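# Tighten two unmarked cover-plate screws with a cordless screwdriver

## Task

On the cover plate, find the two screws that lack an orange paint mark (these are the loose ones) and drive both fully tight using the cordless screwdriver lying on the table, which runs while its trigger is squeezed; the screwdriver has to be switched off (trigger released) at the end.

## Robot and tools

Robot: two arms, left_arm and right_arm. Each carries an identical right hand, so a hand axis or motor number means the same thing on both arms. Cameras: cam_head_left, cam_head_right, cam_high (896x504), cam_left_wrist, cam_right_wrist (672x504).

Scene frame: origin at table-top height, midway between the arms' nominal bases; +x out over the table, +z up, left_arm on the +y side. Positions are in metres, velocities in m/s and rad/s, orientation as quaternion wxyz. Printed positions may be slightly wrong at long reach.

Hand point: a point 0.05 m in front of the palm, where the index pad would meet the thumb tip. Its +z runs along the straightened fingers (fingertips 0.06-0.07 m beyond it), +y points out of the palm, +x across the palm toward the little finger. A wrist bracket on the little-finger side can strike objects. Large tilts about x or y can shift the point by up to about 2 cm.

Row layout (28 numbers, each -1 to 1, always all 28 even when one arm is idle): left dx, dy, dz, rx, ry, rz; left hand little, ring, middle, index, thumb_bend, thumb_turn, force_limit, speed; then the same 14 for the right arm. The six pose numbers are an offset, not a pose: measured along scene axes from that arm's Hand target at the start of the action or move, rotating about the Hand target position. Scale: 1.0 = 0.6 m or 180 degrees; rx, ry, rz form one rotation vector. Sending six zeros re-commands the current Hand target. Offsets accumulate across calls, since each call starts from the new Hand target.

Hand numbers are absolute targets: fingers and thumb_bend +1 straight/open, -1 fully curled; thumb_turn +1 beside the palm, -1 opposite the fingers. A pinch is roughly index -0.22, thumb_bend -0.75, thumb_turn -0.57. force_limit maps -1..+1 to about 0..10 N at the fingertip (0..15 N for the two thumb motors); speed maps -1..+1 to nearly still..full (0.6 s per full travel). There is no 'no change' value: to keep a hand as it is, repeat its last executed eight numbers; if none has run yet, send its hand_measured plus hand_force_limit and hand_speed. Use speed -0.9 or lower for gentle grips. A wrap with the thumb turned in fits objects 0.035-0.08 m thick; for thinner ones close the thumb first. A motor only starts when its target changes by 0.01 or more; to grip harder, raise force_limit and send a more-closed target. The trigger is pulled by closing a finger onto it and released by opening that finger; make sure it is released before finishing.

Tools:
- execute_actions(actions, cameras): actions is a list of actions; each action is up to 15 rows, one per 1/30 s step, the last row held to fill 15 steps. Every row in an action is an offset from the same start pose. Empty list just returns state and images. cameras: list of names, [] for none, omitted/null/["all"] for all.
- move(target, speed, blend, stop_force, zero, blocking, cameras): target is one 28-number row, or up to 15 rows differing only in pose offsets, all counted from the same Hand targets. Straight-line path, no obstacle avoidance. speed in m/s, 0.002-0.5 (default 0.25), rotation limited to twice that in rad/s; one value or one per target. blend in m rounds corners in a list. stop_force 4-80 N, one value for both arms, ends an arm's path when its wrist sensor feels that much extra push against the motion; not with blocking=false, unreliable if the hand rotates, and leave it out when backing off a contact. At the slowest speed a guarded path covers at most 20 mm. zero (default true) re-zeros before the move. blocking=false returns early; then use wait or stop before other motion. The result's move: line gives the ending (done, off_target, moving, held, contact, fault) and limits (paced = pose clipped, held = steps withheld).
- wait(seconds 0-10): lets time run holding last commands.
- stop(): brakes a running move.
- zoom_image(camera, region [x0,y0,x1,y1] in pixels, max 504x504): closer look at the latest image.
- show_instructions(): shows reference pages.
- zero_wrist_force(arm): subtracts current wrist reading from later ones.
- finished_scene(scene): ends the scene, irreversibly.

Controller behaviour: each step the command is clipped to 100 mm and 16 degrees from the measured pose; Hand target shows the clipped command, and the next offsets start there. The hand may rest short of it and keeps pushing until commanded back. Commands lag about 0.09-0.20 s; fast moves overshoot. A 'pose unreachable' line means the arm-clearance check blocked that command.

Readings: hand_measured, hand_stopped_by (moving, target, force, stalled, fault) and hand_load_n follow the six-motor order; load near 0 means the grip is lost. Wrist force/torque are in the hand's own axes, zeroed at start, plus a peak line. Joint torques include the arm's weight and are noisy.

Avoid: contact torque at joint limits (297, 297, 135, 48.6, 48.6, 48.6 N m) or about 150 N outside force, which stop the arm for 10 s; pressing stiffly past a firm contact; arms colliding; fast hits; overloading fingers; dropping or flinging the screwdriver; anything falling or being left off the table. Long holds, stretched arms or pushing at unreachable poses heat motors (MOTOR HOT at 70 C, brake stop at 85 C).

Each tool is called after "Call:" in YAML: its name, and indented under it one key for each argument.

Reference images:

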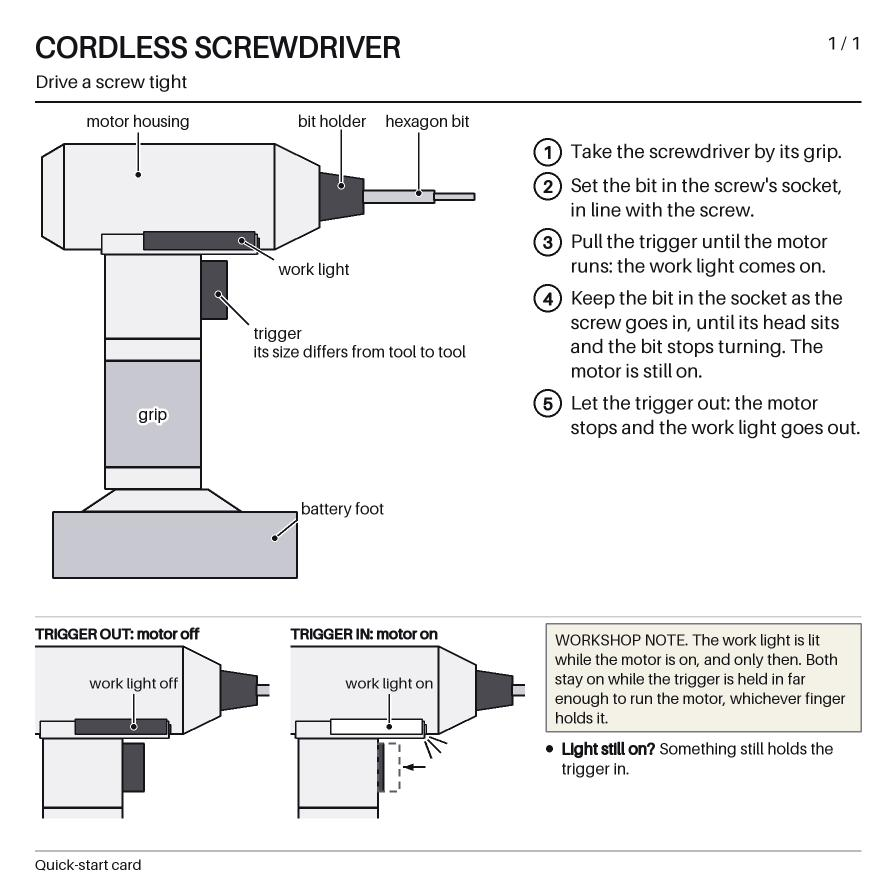

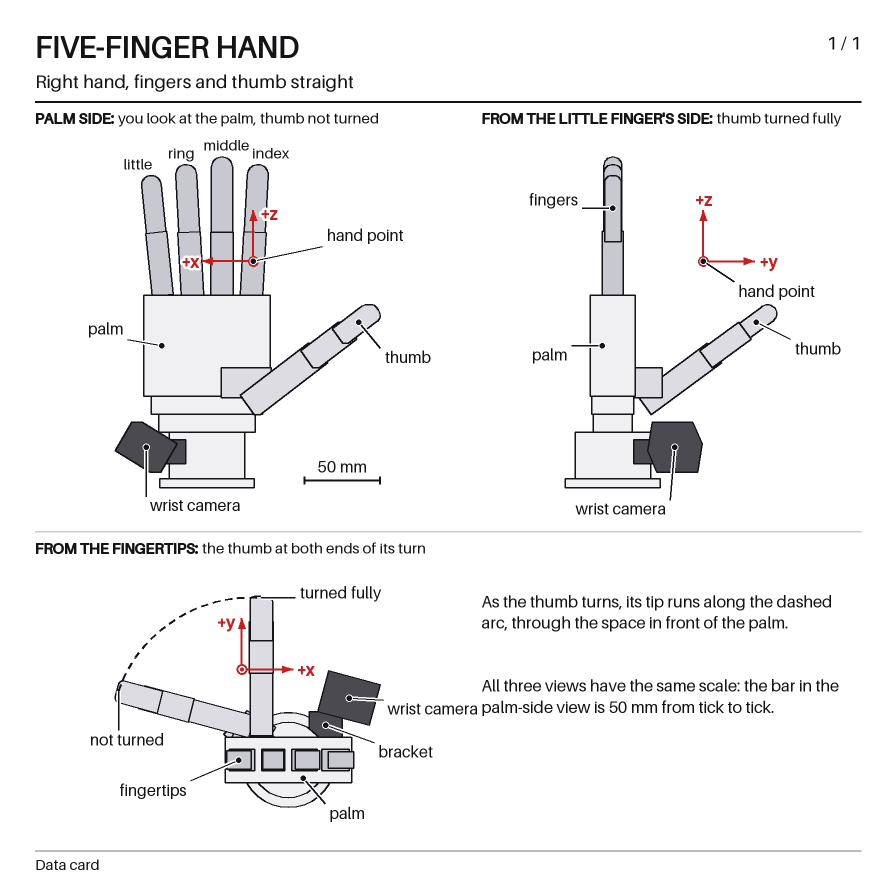

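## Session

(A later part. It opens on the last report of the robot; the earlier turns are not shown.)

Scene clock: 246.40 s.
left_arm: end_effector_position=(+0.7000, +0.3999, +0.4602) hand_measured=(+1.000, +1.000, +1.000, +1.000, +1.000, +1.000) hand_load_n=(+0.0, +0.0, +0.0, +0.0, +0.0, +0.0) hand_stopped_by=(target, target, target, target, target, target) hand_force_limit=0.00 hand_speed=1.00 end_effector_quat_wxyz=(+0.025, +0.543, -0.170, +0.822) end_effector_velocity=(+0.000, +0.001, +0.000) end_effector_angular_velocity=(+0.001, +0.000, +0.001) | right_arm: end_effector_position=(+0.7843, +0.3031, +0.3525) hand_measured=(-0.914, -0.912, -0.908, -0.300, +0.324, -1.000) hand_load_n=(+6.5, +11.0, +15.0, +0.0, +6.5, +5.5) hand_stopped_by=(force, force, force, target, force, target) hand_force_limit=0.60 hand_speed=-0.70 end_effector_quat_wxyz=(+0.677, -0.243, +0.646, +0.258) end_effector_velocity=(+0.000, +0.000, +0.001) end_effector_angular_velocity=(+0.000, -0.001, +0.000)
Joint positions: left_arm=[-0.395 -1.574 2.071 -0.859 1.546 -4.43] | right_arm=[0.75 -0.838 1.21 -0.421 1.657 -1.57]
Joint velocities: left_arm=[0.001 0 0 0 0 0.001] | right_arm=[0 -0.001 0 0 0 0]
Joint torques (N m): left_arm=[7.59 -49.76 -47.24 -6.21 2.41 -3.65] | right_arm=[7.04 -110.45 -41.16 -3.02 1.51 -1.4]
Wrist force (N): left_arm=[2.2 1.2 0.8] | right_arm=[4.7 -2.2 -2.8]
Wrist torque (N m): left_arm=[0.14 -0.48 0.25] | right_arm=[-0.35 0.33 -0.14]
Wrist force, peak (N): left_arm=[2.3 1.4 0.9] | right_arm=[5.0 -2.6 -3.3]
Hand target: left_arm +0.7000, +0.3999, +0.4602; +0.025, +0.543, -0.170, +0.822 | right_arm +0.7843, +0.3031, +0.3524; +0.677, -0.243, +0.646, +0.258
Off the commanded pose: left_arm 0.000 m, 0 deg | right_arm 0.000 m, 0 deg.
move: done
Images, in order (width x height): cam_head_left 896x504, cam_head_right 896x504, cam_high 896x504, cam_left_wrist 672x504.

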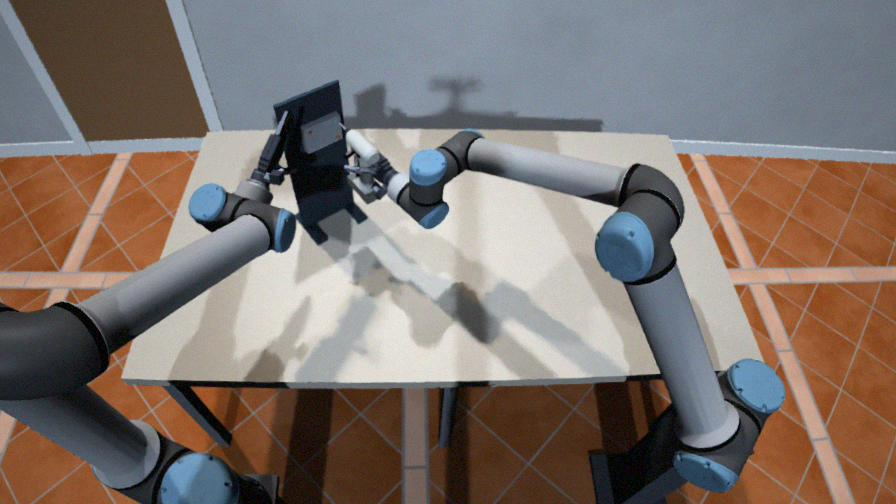

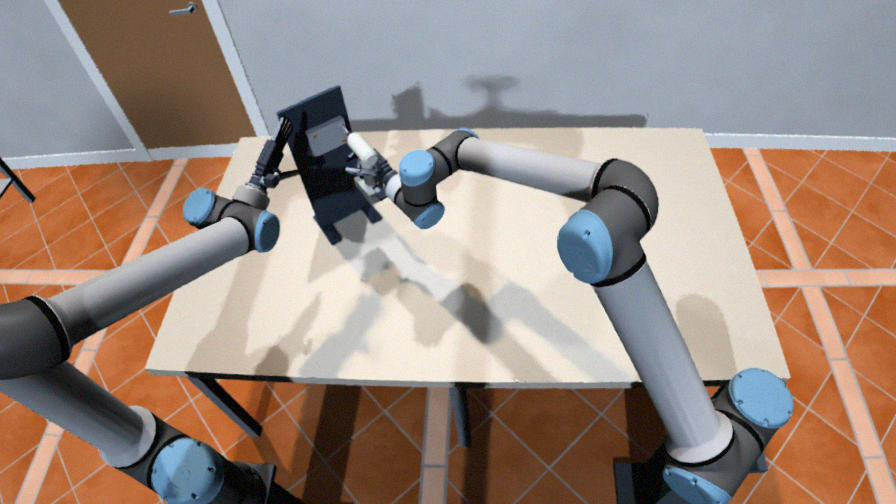

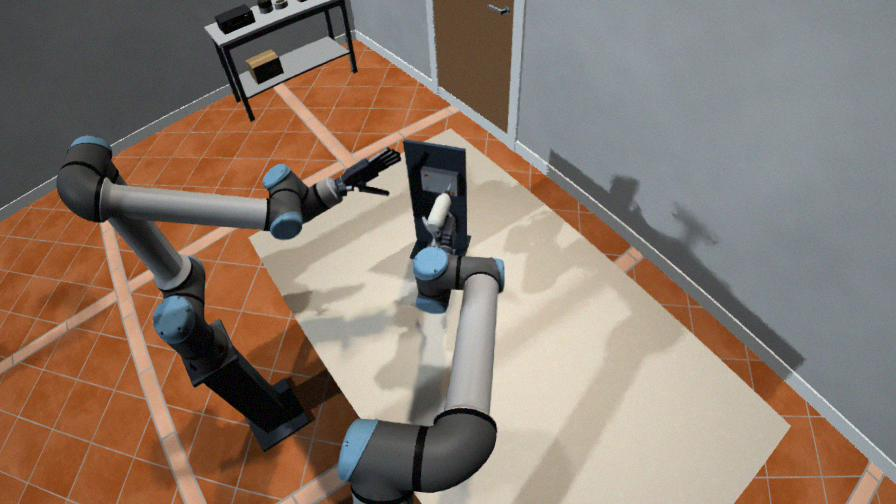

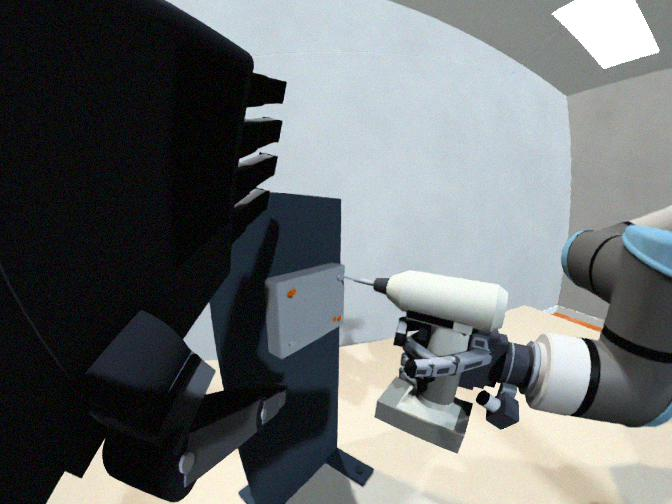

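Call:
move:
  target: [0.1487,0.0437,-0.1098,0,0,0,-1,-1,-1,-1,1,1,0,1,0,0,0,0,0,0,-1,-1,-1,-0.3,-1,-1,0.6,-0.7]
  speed: 0.12
  cameras: ["cam_left_wrist"]

Call:
zoom_image:
  camera: "cam_left_wrist"
  region: [378, 218, 408, 248]

Scene clock: 248.13 s.
left_arm: end_effector_position=(+0.7892, +0.4262, +0.3942) hand_measured=(-1.000, -1.000, -1.000, -1.000, +1.000, +1.000) hand_load_n=(+0.0, +0.0, +0.0, +0.0, +0.0, +0.0) hand_stopped_by=(target, target, target, target, target, target) hand_force_limit=0.00 hand_speed=1.00 end_effector_quat_wxyz=(+0.025, +0.542, -0.170, +0.822) end_effector_velocity=(+0.000, +0.000, +0.000) end_effector_angular_velocity=(+0.000, +0.000, +0.001) | right_arm: end_effector_position=(+0.7843, +0.3031, +0.3524) hand_measured=(-0.914, -0.912, -0.908, -0.300, +0.324, -1.000) hand_load_n=(+6.5, +11.0, +15.0, +0.0, +6.5, +5.5) hand_stopped_by=(force, force, force, target, force, target) hand_force_limit=0.60 hand_speed=-0.70 end_effector_quat_wxyz=(+0.677, -0.243, +0.646, +0.258) end_effector_velocity=(+0.000, +0.000, +0.000) end_effector_angular_velocity=(+0.000, +0.000, +0.000)
Joint positions: left_arm=[-0.305 -1.368 1.976 -0.97 1.63 -4.462] | right_arm=[0.75 -0.838 1.21 -0.421 1.657 -1.57]
Joint velocities: left_arm=[0 -0.001 0 0 0 0] | right_arm=[0 0 0 0 0 0]
Joint torques (N m): left_arm=[-10.6 -45.57 -24.26 -0.22 -2.27 3.28] | right_arm=[-13.62 -105.09 -47.1 -6.48 -0.3 -1.62]
Wrist force (N): left_arm=[2.3 1.7 0.9] | right_arm=[4.8 -2.0 -2.8]
Wrist torque (N m): left_arm=[0.23 -0.50 0.30] | right_arm=[-0.33 0.32 -0.13]
Wrist force, peak (N): left_arm=[3.6 1.3 0.0] | right_arm=[5.1 -2.2 -3.1]
Hand target: left_arm +0.7892, +0.4262, +0.3941; +0.025, +0.543, -0.170, +0.822 | right_arm +0.7843, +0.3031, +0.3524; +0.677, -0.243, +0.646, +0.258
Off the commanded pose: left_arm 0.000 m, 0 deg | right_arm 0.000 m, 0 deg.
move: done
Images, in order (width x height): cam_left_wrist 672x504.

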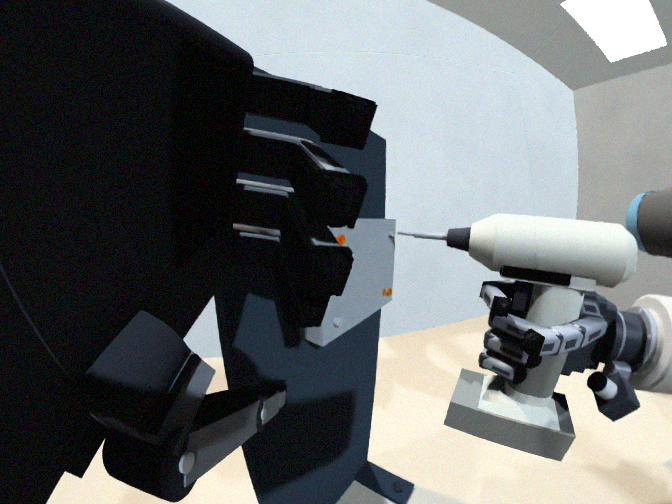

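Scaled by 16.800 from the camera's 672x504 image, which has a finer 960x720 frame.

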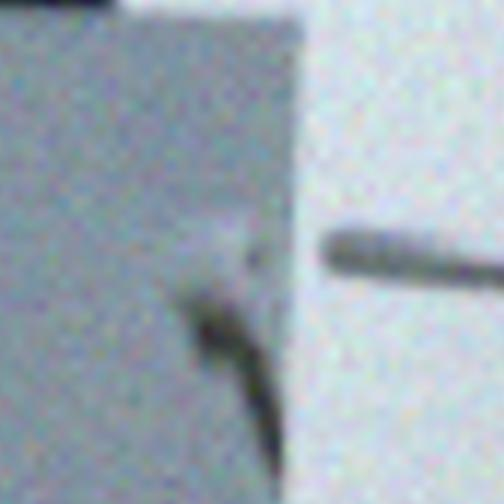

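Call:
zoom_image:
  camera: "cam_left_wrist"
  region: [388, 226, 400, 238]

Scaled by 42.000 from the camera's 672x504 image, which has a finer 960x720 frame.

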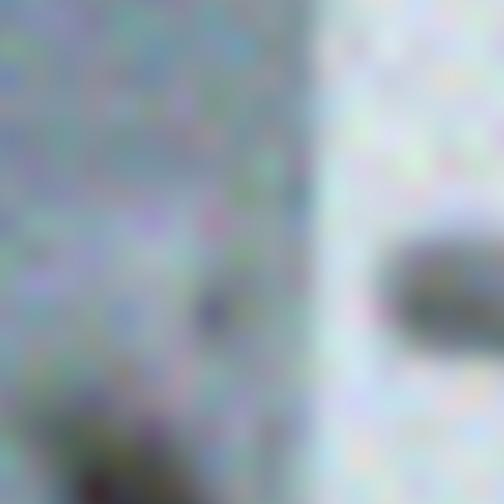

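Call:
move:
  target: [0,0,0,0,0,0,-1,-1,-1,-1,1,1,0,1,0.0128,0.0107,-0.0007,0,0,0,-1,-1,-1,-0.3,-1,-1,0.6,-0.7]
  speed: 0.008
  stop_force: 6
  cameras: ["cam_left_wrist","cam_high"]

Call:
zoom_image:
  camera: "cam_left_wrist"
  region: [378, 218, 408, 248]

Call:
zoom_image:
  camera: "cam_high"
  region: [440, 170, 465, 200]

Scene clock: 250.13 s.
left_arm: end_effector_position=(+0.7892, +0.4262, +0.3941) hand_measured=(-1.000, -1.000, -1.000, -1.000, +1.000, +1.000) hand_load_n=(+0.0, +0.0, +0.0, +0.0, +0.0, +0.0) hand_stopped_by=(target, target, target, target, target, target) hand_force_limit=0.00 hand_speed=1.00 end_effector_quat_wxyz=(+0.025, +0.543, -0.170, +0.822) end_effector_velocity=(+0.000, -0.001, +0.000) end_effector_angular_velocity=(-0.001, +0.000, -0.002) | right_arm: end_effector_position=(+0.7873, +0.3056, +0.3523) hand_measured=(-0.914, -0.912, -0.908, -0.300, +0.324, -1.000) hand_load_n=(+7.0, +11.0, +14.5, +0.0, +6.5, +4.5) hand_stopped_by=(force, force, force, target, force, target) hand_force_limit=0.60 hand_speed=-0.70 end_effector_quat_wxyz=(+0.677, -0.243, +0.646, +0.258) end_effector_velocity=(+0.000, +0.000, -0.001) end_effector_angular_velocity=(-0.001, +0.001, +0.000)
Joint positions: left_arm=[-0.305 -1.368 1.976 -0.97 1.63 -4.462] | right_arm=[0.749 -0.832 1.2 -0.416 1.656 -1.57]
Joint velocities: left_arm=[0 0 0 0 0.001 -0.002] | right_arm=[0 0.001 0 -0.001 0 0]
Joint torques (N m): left_arm=[-11.95 -39.58 -28.77 -0.91 -2.34 3.67] | right_arm=[-6.12 -123.97 -41.51 -6.73 1.28 -0.7]
Wrist force (N): left_arm=[2.4 1.4 0.3] | right_arm=[5.2 -2.2 -2.8]
Wrist torque (N m): left_arm=[0.19 -0.49 0.29] | right_arm=[-0.36 0.26 -0.11]
Wrist force, peak (N): left_arm=[2.7 1.6 0.1] | right_arm=[7.2 -1.4 -14.5]
Hand target: left_arm +0.7892, +0.4262, +0.3941; +0.025, +0.543, -0.170, +0.822 | right_arm +0.7873, +0.3056, +0.3523; +0.677, -0.243, +0.646, +0.258
Off the commanded pose: left_arm 0.000 m, 0 deg | right_arm 0.006 m, 0 deg.
move: contact (right_arm)
Images, in order (width x height): cam_high 896x504, cam_left_wrist 672x504.

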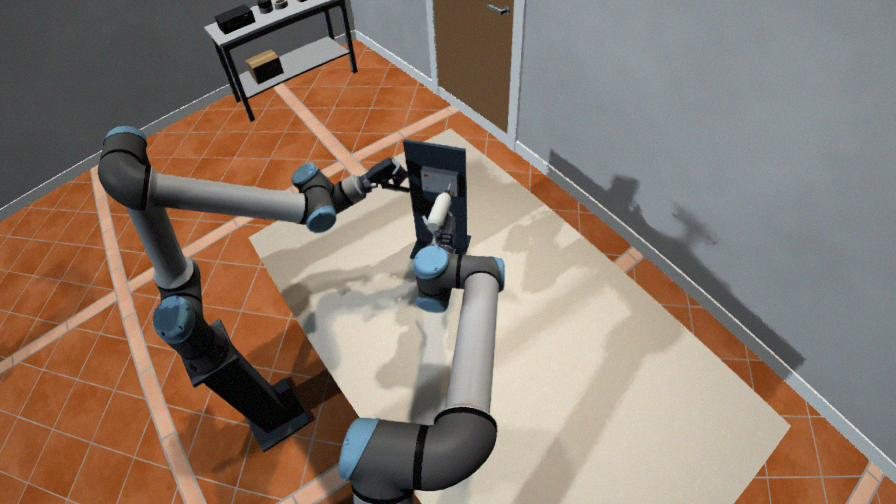

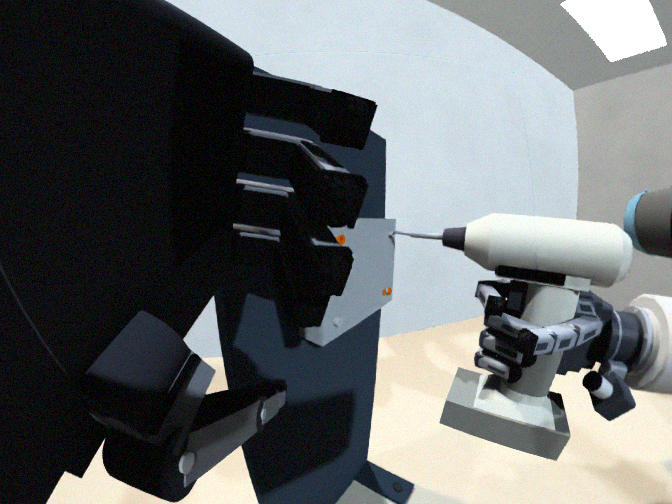

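Scaled by 16.800 from the camera's 672x504 image, which has a finer 960x720 frame.

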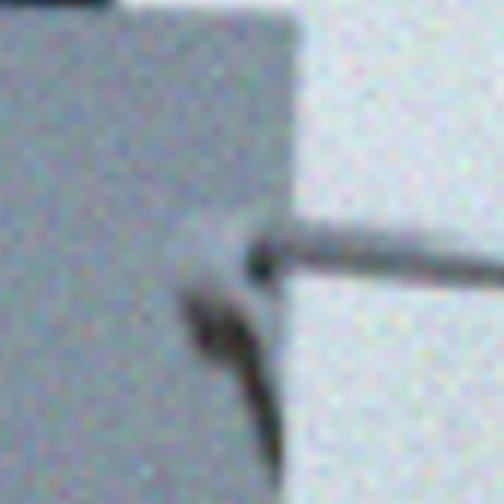

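Scaled by 16.800.

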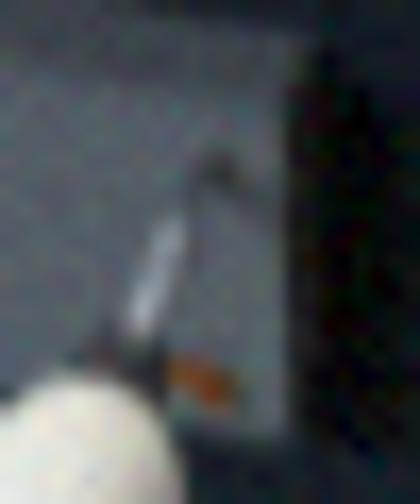

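Call:
move:
  target: [0,0,0,0,0,0,-1,-1,-1,-1,1,1,0,1,0.0109,0.0076,0,0,0,0,-1,-1,-1,-0.75,-1,-1,0.6,-0.6]
  speed: 0.008
  stop_force: 12
  cameras: ["cam_left_wrist"]

Call:
zoom_image:
  camera: "cam_left_wrist"
  region: [378, 218, 408, 248]

Scene clock: 251.27 s.
left_arm: end_effector_position=(+0.7892, +0.4262, +0.3941) hand_measured=(-1.000, -1.000, -1.000, -1.000, +1.000, +1.000) hand_load_n=(+0.0, +0.0, +0.0, +0.0, +0.0, +0.0) hand_stopped_by=(target, target, target, target, target, target) hand_force_limit=0.00 hand_speed=1.00 end_effector_quat_wxyz=(+0.025, +0.543, -0.170, +0.822) end_effector_velocity=(+0.000, -0.001, +0.000) end_effector_angular_velocity=(+0.000, +0.000, -0.001) | right_arm: end_effector_position=(+0.7876, +0.3058, +0.3523) hand_measured=(-0.914, -0.912, -0.908, -0.750, +0.324, -1.000) hand_load_n=(+7.0, +11.0, +14.0, +0.0, +7.5, +4.0) hand_stopped_by=(force, force, force, target, force, target) hand_force_limit=0.60 hand_speed=-0.60 end_effector_quat_wxyz=(+0.677, -0.243, +0.646, +0.258) end_effector_velocity=(+0.000, +0.000, +0.000) end_effector_angular_velocity=(-0.001, +0.000, +0.000)
Joint positions: left_arm=[-0.305 -1.368 1.976 -0.97 1.63 -4.462] | right_arm=[0.749 -0.831 1.199 -0.416 1.656 -1.57]
Joint velocities: left_arm=[-0.001 0 0 0 0 0] | right_arm=[0 0 0 0 0 0]
Joint torques (N m): left_arm=[-13.17 -36.75 -31.76 -2.01 -2.19 3.55] | right_arm=[0.15 -117.08 -42.79 -6.82 1.47 -0.45]
Wrist force (N): left_arm=[2.0 1.2 0.4] | right_arm=[4.6 -1.5 -6.1]
Wrist torque (N m): left_arm=[0.17 -0.43 0.27] | right_arm=[-0.29 0.24 -0.18]
Wrist force, peak (N): left_arm=[2.3 1.7 0.6] | right_arm=[8.4 -1.1 -20.4]
Hand target: left_arm +0.7892, +0.4262, +0.3941; +0.025, +0.543, -0.170, +0.822 | right_arm +0.7875, +0.3058, +0.3523; +0.677, -0.243, +0.646, +0.258
Off the commanded pose: left_arm 0.000 m, 0 deg | right_arm 0.008 m, 0 deg.
move: contact (right_arm)
Images, in order (width x height): cam_left_wrist 672x504.

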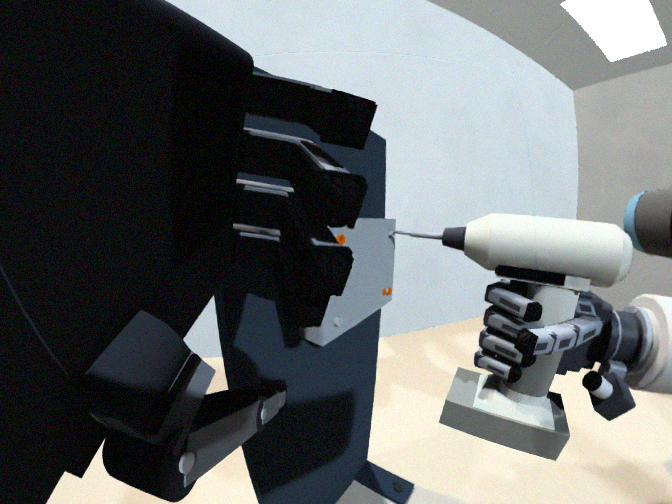

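Scaled by 16.800 from the camera's 672x504 image, which has a finer 960x720 frame.

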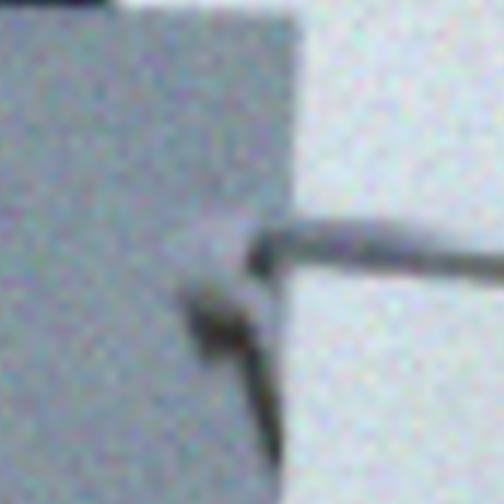

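Call:
move:
  target: [0,0,0,0,0,0,-1,-1,-1,-1,1,1,0,1,0.0055,0.0038,0,0,0,0,-1,-1,-1,-0.85,-1,-1,0.6,-0.6]
  speed: 0.006
  stop_force: 10
  cameras: ["cam_left_wrist"]

Call:
zoom_image:
  camera: "cam_left_wrist"
  region: [378, 218, 408, 248]

Scene clock: 252.27 s.
left_arm: end_effector_position=(+0.7892, +0.4262, +0.3941) hand_measured=(-1.000, -1.000, -1.000, -1.000, +1.000, +1.000) hand_load_n=(+0.0, +0.0, +0.0, +0.0, +0.0, +0.0) hand_stopped_by=(target, target, target, target, target, target) hand_force_limit=0.00 hand_speed=1.00 end_effector_quat_wxyz=(+0.025, +0.543, -0.170, +0.822) end_effector_velocity=(+0.000, +0.000, +0.000) end_effector_angular_velocity=(+0.001, +0.000, +0.001) | right_arm: end_effector_position=(+0.7877, +0.3059, +0.3523) hand_measured=(-0.914, -0.912, -0.908, -0.848, +0.324, -1.000) hand_load_n=(+7.5, +11.0, +14.0, +4.0, +8.0, +3.5) hand_stopped_by=(force, force, force, target, force, target) hand_force_limit=0.60 hand_speed=-0.60 end_effector_quat_wxyz=(+0.677, -0.243, +0.646, +0.258) end_effector_velocity=(+0.000, +0.000, -0.003) end_effector_angular_velocity=(-0.001, +0.001, +0.000)
Joint positions: left_arm=[-0.305 -1.368 1.976 -0.97 1.63 -4.462] | right_arm=[0.749 -0.831 1.198 -0.416 1.656 -1.57]
Joint velocities: left_arm=[0 0 0 0 0 0.001] | right_arm=[0 0.002 0 0 0 0]
Joint torques (N m): left_arm=[-12.31 -35.06 -35.79 -1.93 -1.92 3.97] | right_arm=[-2.54 -123.67 -42.74 -7 1.63 -0.41]
Wrist force (N): left_arm=[1.9 1.0 0.6] | right_arm=[4.9 -1.2 -6.6]
Wrist torque (N m): left_arm=[0.13 -0.42 0.26] | right_arm=[-0.29 0.23 -0.18]
Wrist force, peak (N): left_arm=[2.6 1.5 0.9] | right_arm=[8.6 -0.6 -19.0]
Hand target: left_arm +0.7892, +0.4262, +0.3941; +0.025, +0.543, -0.170, +0.822 | right_arm +0.7877, +0.3059, +0.3523; +0.677, -0.243, +0.646, +0.258
Off the commanded pose: left_arm 0.000 m, 0 deg | right_arm 0.004 m, 0 deg.
move: contact (right_arm)
Images, in order (width x height): cam_left_wrist 672x504.

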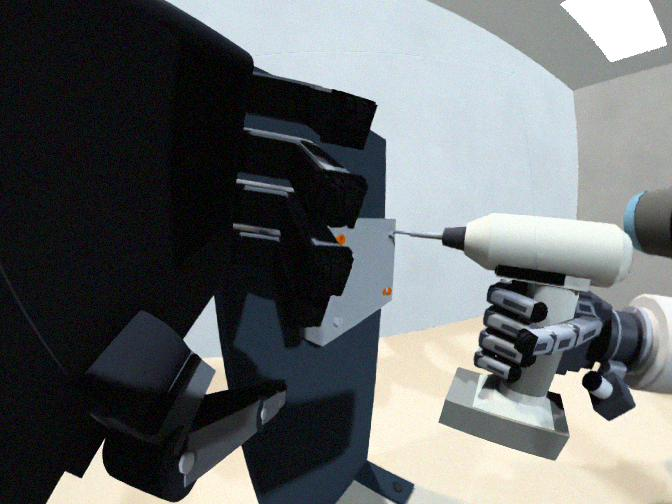

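Scaled by 16.800 from the camera's 672x504 image, which has a finer 960x720 frame.

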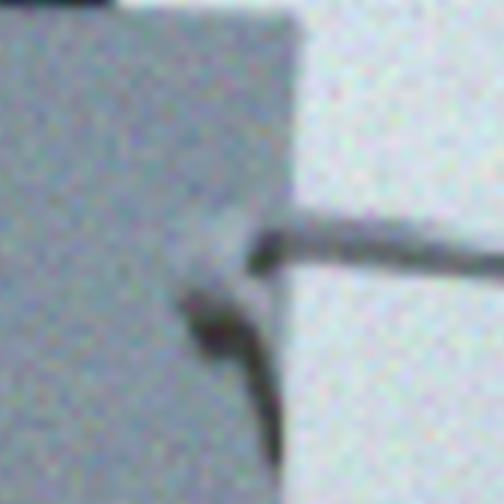

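Call:
move:
  target: [0,0,0,0,0,0,-1,-1,-1,-1,1,1,0,1,0.0068,0.0048,0,0,0,0,-1,-1,-1,-0.92,-1,-1,0.6,-0.6]
  speed: 0.004
  stop_force: 12
  cameras: ["cam_left_wrist"]

Call:
zoom_image:
  camera: "cam_left_wrist"
  region: [378, 218, 408, 248]

Scene clock: 253.37 s.
left_arm: end_effector_position=(+0.7892, +0.4262, +0.3941) hand_measured=(-1.000, -1.000, -1.000, -1.000, +1.000, +1.000) hand_load_n=(+0.0, +0.0, +0.0, +0.0, +0.0, +0.0) hand_stopped_by=(target, target, target, target, target, target) hand_force_limit=0.00 hand_speed=1.00 end_effector_quat_wxyz=(+0.025, +0.543, -0.170, +0.822) end_effector_velocity=(+0.000, +0.001, +0.000) end_effector_angular_velocity=(-0.001, +0.000, +0.000) | right_arm: end_effector_position=(+0.7882, +0.3064, +0.3524) hand_measured=(-0.914, -0.910, -0.908, -0.904, +0.324, -1.000) hand_load_n=(+8.0, +11.0, +12.0, +10.5, +11.5, +2.0) hand_stopped_by=(force, force, force, force, force, target) hand_force_limit=0.60 hand_speed=-0.60 end_effector_quat_wxyz=(+0.677, -0.243, +0.646, +0.258) end_effector_velocity=(+0.000, +0.000, +0.000) end_effector_angular_velocity=(+0.000, +0.000, +0.000)
Joint positions: left_arm=[-0.305 -1.368 1.976 -0.97 1.63 -4.462] | right_arm=[0.749 -0.83 1.196 -0.415 1.656 -1.57]
Joint velocities: left_arm=[0.001 0 0 0 0 -0.002] | right_arm=[0 0 0 0 0 0]
Joint torques (N m): left_arm=[-11.04 -36.58 -38.98 -3.06 -2.12 3.69] | right_arm=[0.25 -122.07 -44.19 -7.48 1.22 -0.43]
Wrist force (N): left_arm=[2.1 1.6 0.6] | right_arm=[4.6 -2.6 -13.4]
Wrist torque (N m): left_arm=[0.21 -0.46 0.29] | right_arm=[0.16 0.01 -0.13]
Wrist force, peak (N): left_arm=[2.6 1.4 0.6] | right_arm=[5.1 -1.7 -20.1]
Hand target: left_arm +0.7892, +0.4262, +0.3941; +0.025, +0.543, -0.170, +0.822 | right_arm +0.7882, +0.3064, +0.3524; +0.677, -0.243, +0.646, +0.258
Off the commanded pose: left_arm 0.000 m, 0 deg | right_arm 0.004 m, 0 deg.
move: contact (right_arm)
Images, in order (width x height): cam_left_wrist 672x504.

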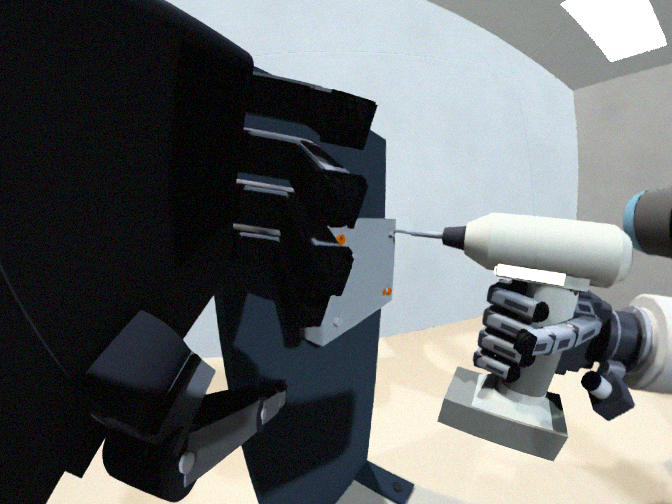

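Scaled by 16.800 from the camera's 672x504 image, which has a finer 960x720 frame.

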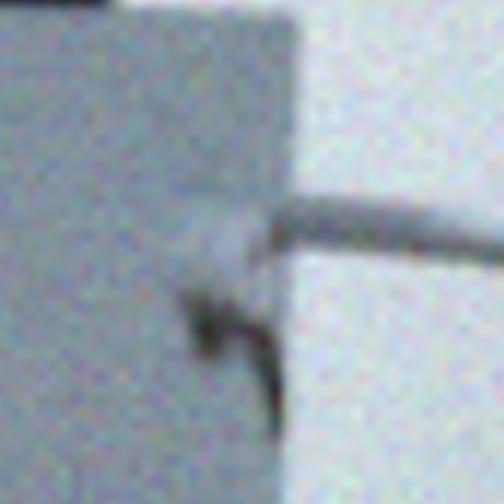

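Call:
move:
  target: [0,0,0,0,0,0,-1,-1,-1,-1,1,1,0,1,0,0,-0.003,0,0,0,-1,-1,-1,-0.92,-1,-1,0.6,-0.6]
  speed: 0.004
  cameras: ["cam_left_wrist"]

Call:
zoom_image:
  camera: "cam_left_wrist"
  region: [378, 218, 408, 248]

Scene clock: 255.00 s.
left_arm: end_effector_position=(+0.7892, +0.4262, +0.3941) hand_measured=(-1.000, -1.000, -1.000, -1.000, +1.000, +1.000) hand_load_n=(+0.0, +0.0, +0.0, +0.0, +0.0, +0.0) hand_stopped_by=(target, target, target, target, target, target) hand_force_limit=0.00 hand_speed=1.00 end_effector_quat_wxyz=(+0.025, +0.543, -0.170, +0.822) end_effector_velocity=(+0.000, +0.000, +0.000) end_effector_angular_velocity=(+0.000, +0.000, -0.001) | right_arm: end_effector_position=(+0.7882, +0.3064, +0.3506) hand_measured=(-0.914, -0.912, -0.908, -0.904, +0.324, -1.000) hand_load_n=(+8.0, +10.5, +12.0, +10.5, +11.5, +2.0) hand_stopped_by=(force, force, force, force, force, target) hand_force_limit=0.60 hand_speed=-0.60 end_effector_quat_wxyz=(+0.677, -0.243, +0.646, +0.258) end_effector_velocity=(+0.000, +0.000, +0.000) end_effector_angular_velocity=(+0.000, +0.000, +0.000)
Joint positions: left_arm=[-0.305 -1.368 1.976 -0.97 1.63 -4.462] | right_arm=[0.749 -0.829 1.198 -0.418 1.656 -1.57]
Joint velocities: left_arm=[0 0 0 0 0 0] | right_arm=[0 0 0 0 0 0]
Joint torques (N m): left_arm=[-13.38 -35.61 -43.34 -3.53 -2.04 3.48] | right_arm=[12.66 -105.69 -44.99 -6.78 1.31 -0.42]
Wrist force (N): left_arm=[2.3 1.4 0.7] | right_arm=[5.1 -2.7 -11.6]
Wrist torque (N m): left_arm=[0.17 -0.49 0.30] | right_arm=[0.06 -0.04 -0.10]
Wrist force, peak (N): left_arm=[2.6 1.7 0.4] | right_arm=[5.1 -2.8 -12.9]
Hand target: left_arm +0.7892, +0.4262, +0.3941; +0.025, +0.543, -0.170, +0.822 | right_arm +0.7882, +0.3064, +0.3506; +0.677, -0.243, +0.646, +0.258
Off the commanded pose: left_arm 0.000 m, 0 deg | right_arm 0.000 m, 0 deg.
move: done
Images, in order (width x height): cam_left_wrist 672x504.

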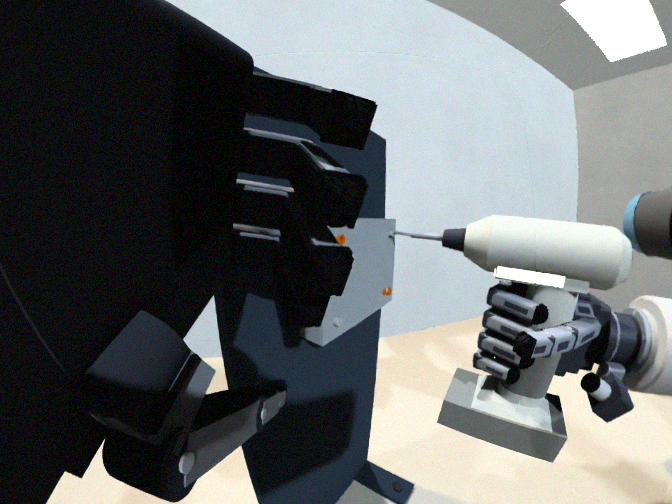

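Scaled by 16.800 from the camera's 672x504 image, which has a finer 960x720 frame.

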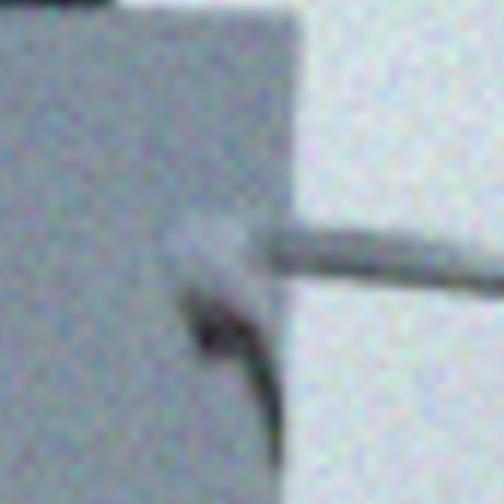

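Call:
move:
  target: [0,0,0,0,0,0,-1,-1,-1,-1,1,1,0,1,0.0068,0.0048,0,0,0,0,-1,-1,-1,-0.92,-1,-1,0.6,-0.6]
  speed: 0.005
  stop_force: 12
  cameras: ["cam_left_wrist"]

Scene clock: 256.60 s.
left_arm: end_effector_position=(+0.7892, +0.4262, +0.3941) hand_measured=(-1.000, -1.000, -1.000, -1.000, +1.000, +1.000) hand_load_n=(+0.0, +0.0, +0.0, +0.0, +0.0, +0.0) hand_stopped_by=(target, target, target, target, target, target) hand_force_limit=0.00 hand_speed=1.00 end_effector_quat_wxyz=(+0.025, +0.543, -0.170, +0.822) end_effector_velocity=(+0.000, -0.001, +0.000) end_effector_angular_velocity=(-0.001, +0.000, -0.001) | right_arm: end_effector_position=(+0.7885, +0.3067, +0.3506) hand_measured=(-0.914, -0.910, -0.908, -0.904, +0.326, -1.000) hand_load_n=(+8.5, +11.0, +11.5, +9.5, +13.0, +0.5) hand_stopped_by=(force, force, force, force, force, target) hand_force_limit=0.60 hand_speed=-0.60 end_effector_quat_wxyz=(+0.677, -0.243, +0.646, +0.258) end_effector_velocity=(+0.000, +0.000, -0.003) end_effector_angular_velocity=(-0.002, +0.002, +0.000)
Joint positions: left_arm=[-0.305 -1.368 1.976 -0.97 1.63 -4.462] | right_arm=[0.749 -0.828 1.196 -0.417 1.656 -1.57]
Joint velocities: left_arm=[-0.001 0.001 0 -0.001 0 -0.001] | right_arm=[0 0.002 0 0 0 0]
Joint torques (N m): left_arm=[-12.87 -35.86 -46.46 -3.85 -1.94 3.69] | right_arm=[4.42 -121.25 -45.27 -7.15 1.41 -0.32]
Wrist force (N): left_arm=[2.1 1.1 0.5] | right_arm=[4.5 -3.0 -15.9]
Wrist torque (N m): left_arm=[0.14 -0.46 0.27] | right_arm=[0.22 -0.09 -0.15]
Wrist force, peak (N): left_arm=[2.8 1.2 0.6] | right_arm=[4.8 -1.6 -25.4]
Hand target: left_arm +0.7892, +0.4262, +0.3941; +0.025, +0.543, -0.170, +0.822 | right_arm +0.7885, +0.3067, +0.3506; +0.677, -0.243, +0.646, +0.258
Off the commanded pose: left_arm 0.000 m, 0 deg | right_arm 0.005 m, 0 deg.
move: contact (right_arm)
Images, in order (width x height): cam_left_wrist 672x504.

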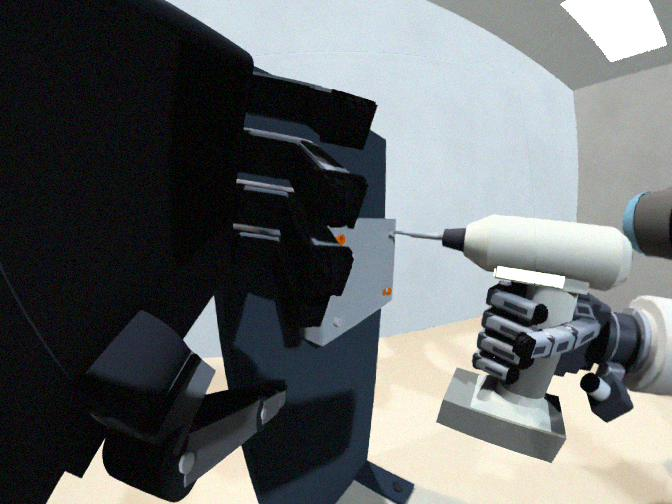

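Call:
zoom_image:
  camera: "cam_left_wrist"
  region: [378, 218, 408, 248]

Call:
zoom_image:
  camera: "cam_left_wrist"
  region: [370, 205, 450, 265]

Scaled by 16.800 from the camera's 672x504 image, which has a finer 960x720 frame.

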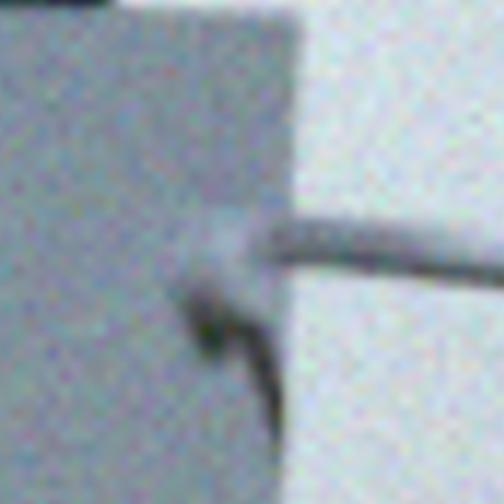

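Scaled by 6.300 from the camera's 672x504 image, which has a finer 960x720 frame.

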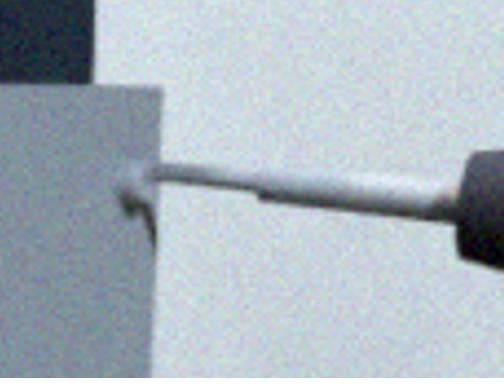

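Call:
move:
  target:
    - [0,0,0,0,0,0,-1,-1,-1,-1,1,1,0,1,-0.00117,0.0002,-0.001,0,0,0,-1,-1,-1,-0.92,-1,-1,0.6,-0.6]
    - [0,0,0,0,0,0,-1,-1,-1,-1,1,1,0,1,0.005,0.0045,-0.001,0,0,0,-1,-1,-1,-0.92,-1,-1,0.6,-0.6]
  speed: 0.005
  stop_force: 12
  cameras: ["cam_left_wrist"]

Call:
zoom_image:
  camera: "cam_left_wrist"
  region: [378, 218, 408, 248]

Scene clock: 258.60 s.
left_arm: end_effector_position=(+0.7892, +0.4262, +0.3941) hand_measured=(-1.000, -1.000, -1.000, -1.000, +1.000, +1.000) hand_load_n=(+0.0, +0.0, +0.0, +0.0, +0.0, +0.0) hand_stopped_by=(target, target, target, target, target, target) hand_force_limit=0.00 hand_speed=1.00 end_effector_quat_wxyz=(+0.025, +0.543, -0.170, +0.822) end_effector_velocity=(+0.000, +0.000, +0.000) end_effector_angular_velocity=(+0.001, -0.001, +0.001) | right_arm: end_effector_position=(+0.7883, +0.3073, +0.3500) hand_measured=(-0.914, -0.910, -0.908, -0.904, +0.326, -1.000) hand_load_n=(+8.0, +10.0, +10.5, +9.0, +14.0, +1.0) hand_stopped_by=(force, force, force, force, force, target) hand_force_limit=0.60 hand_speed=-0.60 end_effector_quat_wxyz=(+0.677, -0.243, +0.646, +0.258) end_effector_velocity=(+0.000, +0.000, +0.001) end_effector_angular_velocity=(+0.000, +0.000, +0.000)
Joint positions: left_arm=[-0.305 -1.368 1.976 -0.97 1.63 -4.462] | right_arm=[0.75 -0.827 1.196 -0.418 1.657 -1.57]
Joint velocities: left_arm=[0 0 0 0 0 0.001] | right_arm=[0 -0.001 0 0.001 0 0]
Joint torques (N m): left_arm=[-11.31 -36.17 -47.93 -5.23 -1.9 3.63] | right_arm=[2.43 -124.63 -47.79 -8.34 1.81 -1.31]
Wrist force (N): left_arm=[2.5 1.2 0.6] | right_arm=[7.1 -1.3 -20.3]
Wrist torque (N m): left_arm=[0.16 -0.53 0.30] | right_arm=[0.32 -0.11 -0.08]
Wrist force, peak (N): left_arm=[2.6 1.5 0.4] | right_arm=[7.8 -1.2 -32.1]
Hand target: left_arm +0.7892, +0.4262, +0.3941; +0.025, +0.543, -0.170, +0.822 | right_arm +0.7883, +0.3073, +0.3500; +0.677, -0.243, +0.646, +0.258
Off the commanded pose: left_arm 0.000 m, 0 deg | right_arm 0.004 m, 0 deg.
move: contact (right_arm); path passed 1 of 2 targets
Images, in order (width x height): cam_left_wrist 672x504.

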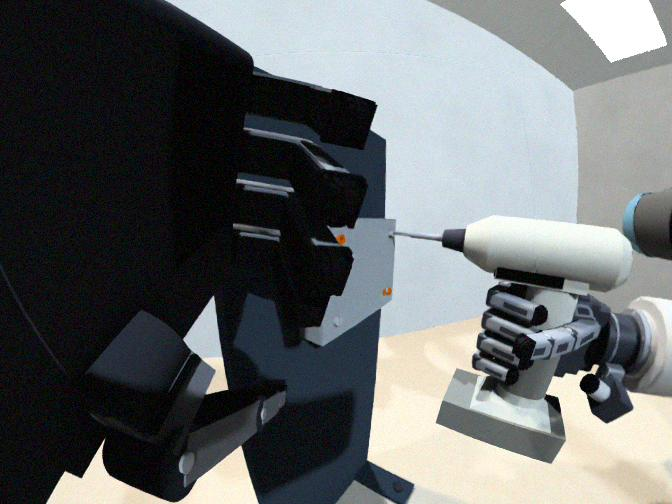

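Scaled by 16.800 from the camera's 672x504 image, which has a finer 960x720 frame.

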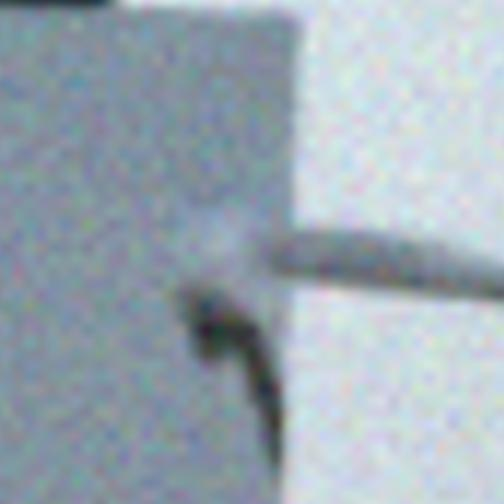

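Call:
move:
  target: [0,0,0,0,0,0,-1,-1,-1,-1,1,1,0,1,0,0,0,0,0,0,-1,-1,-1,-0.96,-1,-1,0.9,-0.6]
  cameras: ["cam_left_wrist"]

Call:
zoom_image:
  camera: "cam_left_wrist"
  region: [378, 218, 408, 248]

Scene clock: 259.50 s.
left_arm: end_effector_position=(+0.7892, +0.4262, +0.3941) hand_measured=(-1.000, -1.000, -1.000, -1.000, +1.000, +1.000) hand_load_n=(+0.0, +0.0, +0.0, +0.0, +0.0, +0.0) hand_stopped_by=(target, target, target, target, target, target) hand_force_limit=0.00 hand_speed=1.00 end_effector_quat_wxyz=(+0.025, +0.543, -0.170, +0.822) end_effector_velocity=(+0.000, -0.001, -0.001) end_effector_angular_velocity=(+0.000, +0.001, -0.001) | right_arm: end_effector_position=(+0.7883, +0.3073, +0.3500) hand_measured=(-0.914, -0.910, -0.908, -0.910, +0.326, -1.000) hand_load_n=(+8.0, +10.5, +10.5, +12.0, +14.5, +1.0) hand_stopped_by=(force, force, force, force, force, target) hand_force_limit=0.90 hand_speed=-0.60 end_effector_quat_wxyz=(+0.677, -0.243, +0.646, +0.258) end_effector_velocity=(+0.000, +0.000, +0.000) end_effector_angular_velocity=(+0.000, +0.000, +0.000)
Joint positions: left_arm=[-0.305 -1.368 1.976 -0.97 1.63 -4.462] | right_arm=[0.75 -0.827 1.196 -0.418 1.657 -1.57]
Joint velocities: left_arm=[-0.001 0.001 0 0 0 -0.001] | right_arm=[0 0 0 0 0 0]
Joint torques (N m): left_arm=[-11.68 -38.55 -48.28 -5.38 -1.95 3.96] | right_arm=[2.66 -123.33 -49.28 -7.64 1.77 -1.21]
Wrist force (N): left_arm=[2.3 1.2 0.5] | right_arm=[6.9 -1.2 -18.5]
Wrist torque (N m): left_arm=[0.16 -0.49 0.29] | right_arm=[0.28 -0.08 -0.08]
Wrist force, peak (N): left_arm=[2.5 1.7 0.3] | right_arm=[7.4 -1.3 -20.3]
Hand target: left_arm +0.7892, +0.4262, +0.3941; +0.025, +0.543, -0.170, +0.822 | right_arm +0.7883, +0.3073, +0.3500; +0.677, -0.243, +0.646, +0.258
Off the commanded pose: left_arm 0.000 m, 0 deg | right_arm 0.000 m, 0 deg.
move: done
Images, in order (width x height): cam_left_wrist 672x504.

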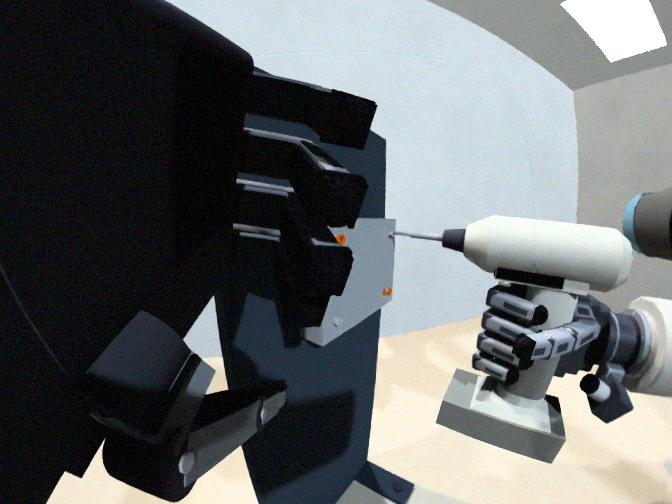

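Scaled by 16.800 from the camera's 672x504 image, which has a finer 960x720 frame.

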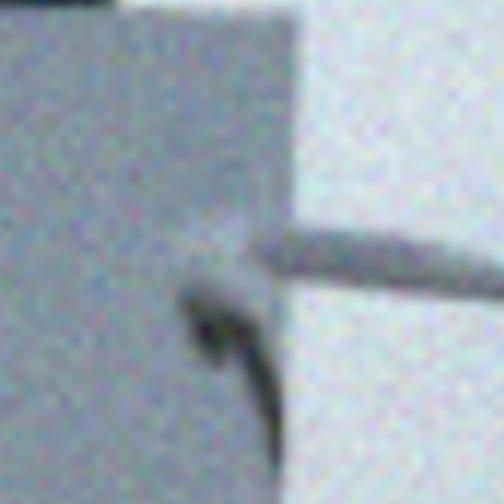

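Call:
move:
  target: [0,0,0,0,0,0,-1,-1,-1,-1,1,1,0,1,0,0,0,0,0,0,-1,-1,-1,-1,-1,-1,1.0,-0.3]
  cameras: ["cam_left_wrist"]

Call:
zoom_image:
  camera: "cam_left_wrist"
  region: [378, 218, 408, 248]

Scene clock: 261.83 s.
left_arm: end_effector_position=(+0.7892, +0.4262, +0.3941) hand_measured=(-1.000, -1.000, -1.000, -1.000, +1.000, +1.000) hand_load_n=(+0.0, +0.0, +0.0, +0.0, +0.0, +0.0) hand_stopped_by=(target, target, target, target, target, target) hand_force_limit=0.00 hand_speed=1.00 end_effector_quat_wxyz=(+0.025, +0.543, -0.170, +0.822) end_effector_velocity=(+0.000, +0.001, +0.001) end_effector_angular_velocity=(+0.000, -0.001, +0.001) | right_arm: end_effector_position=(+0.7883, +0.3073, +0.3500) hand_measured=(-0.914, -0.910, -0.908, -0.910, +0.326, -1.000) hand_load_n=(+8.0, +10.0, +11.0, +12.0, +14.0, +1.0) hand_stopped_by=(force, force, force, force, force, target) hand_force_limit=1.00 hand_speed=-0.30 end_effector_quat_wxyz=(+0.677, -0.243, +0.646, +0.258) end_effector_velocity=(+0.000, +0.000, +0.001) end_effector_angular_velocity=(+0.000, +0.000, +0.000)
Joint positions: left_arm=[-0.305 -1.368 1.976 -0.97 1.63 -4.462] | right_arm=[0.75 -0.827 1.196 -0.418 1.657 -1.57]
Joint velocities: left_arm=[0.001 0 0 -0.001 0 0] | right_arm=[0 -0.001 0 0.001 0 0]
Joint torques (N m): left_arm=[-9.87 -36.9 -46.68 -6.13 -1.66 3.92] | right_arm=[4.97 -123.63 -52.41 -5.84 1.88 -0.92]
Wrist force (N): left_arm=[2.1 1.5 0.4] | right_arm=[6.7 -1.3 -18.2]
Wrist torque (N m): left_arm=[0.22 -0.46 0.29] | right_arm=[0.20 -0.11 -0.10]
Wrist force, peak (N): left_arm=[2.5 1.6 0.4] | right_arm=[7.4 -1.4 -18.9]
Hand target: left_arm +0.7892, +0.4262, +0.3941; +0.025, +0.543, -0.170, +0.822 | right_arm +0.7883, +0.3073, +0.3500; +0.677, -0.243, +0.646, +0.258
Off the commanded pose: left_arm 0.000 m, 0 deg | right_arm 0.000 m, 0 deg.
move: done
Images, in order (width x height): cam_left_wrist 672x504.

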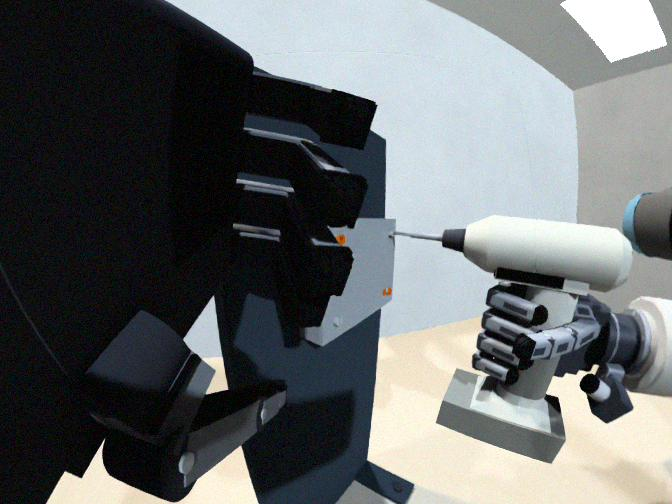

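Scaled by 16.800 from the camera's 672x504 image, which has a finer 960x720 frame.

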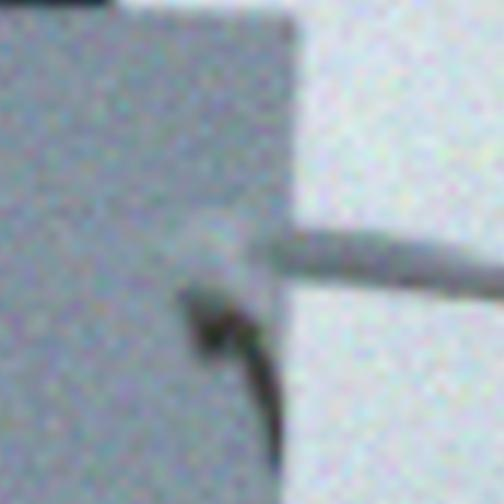

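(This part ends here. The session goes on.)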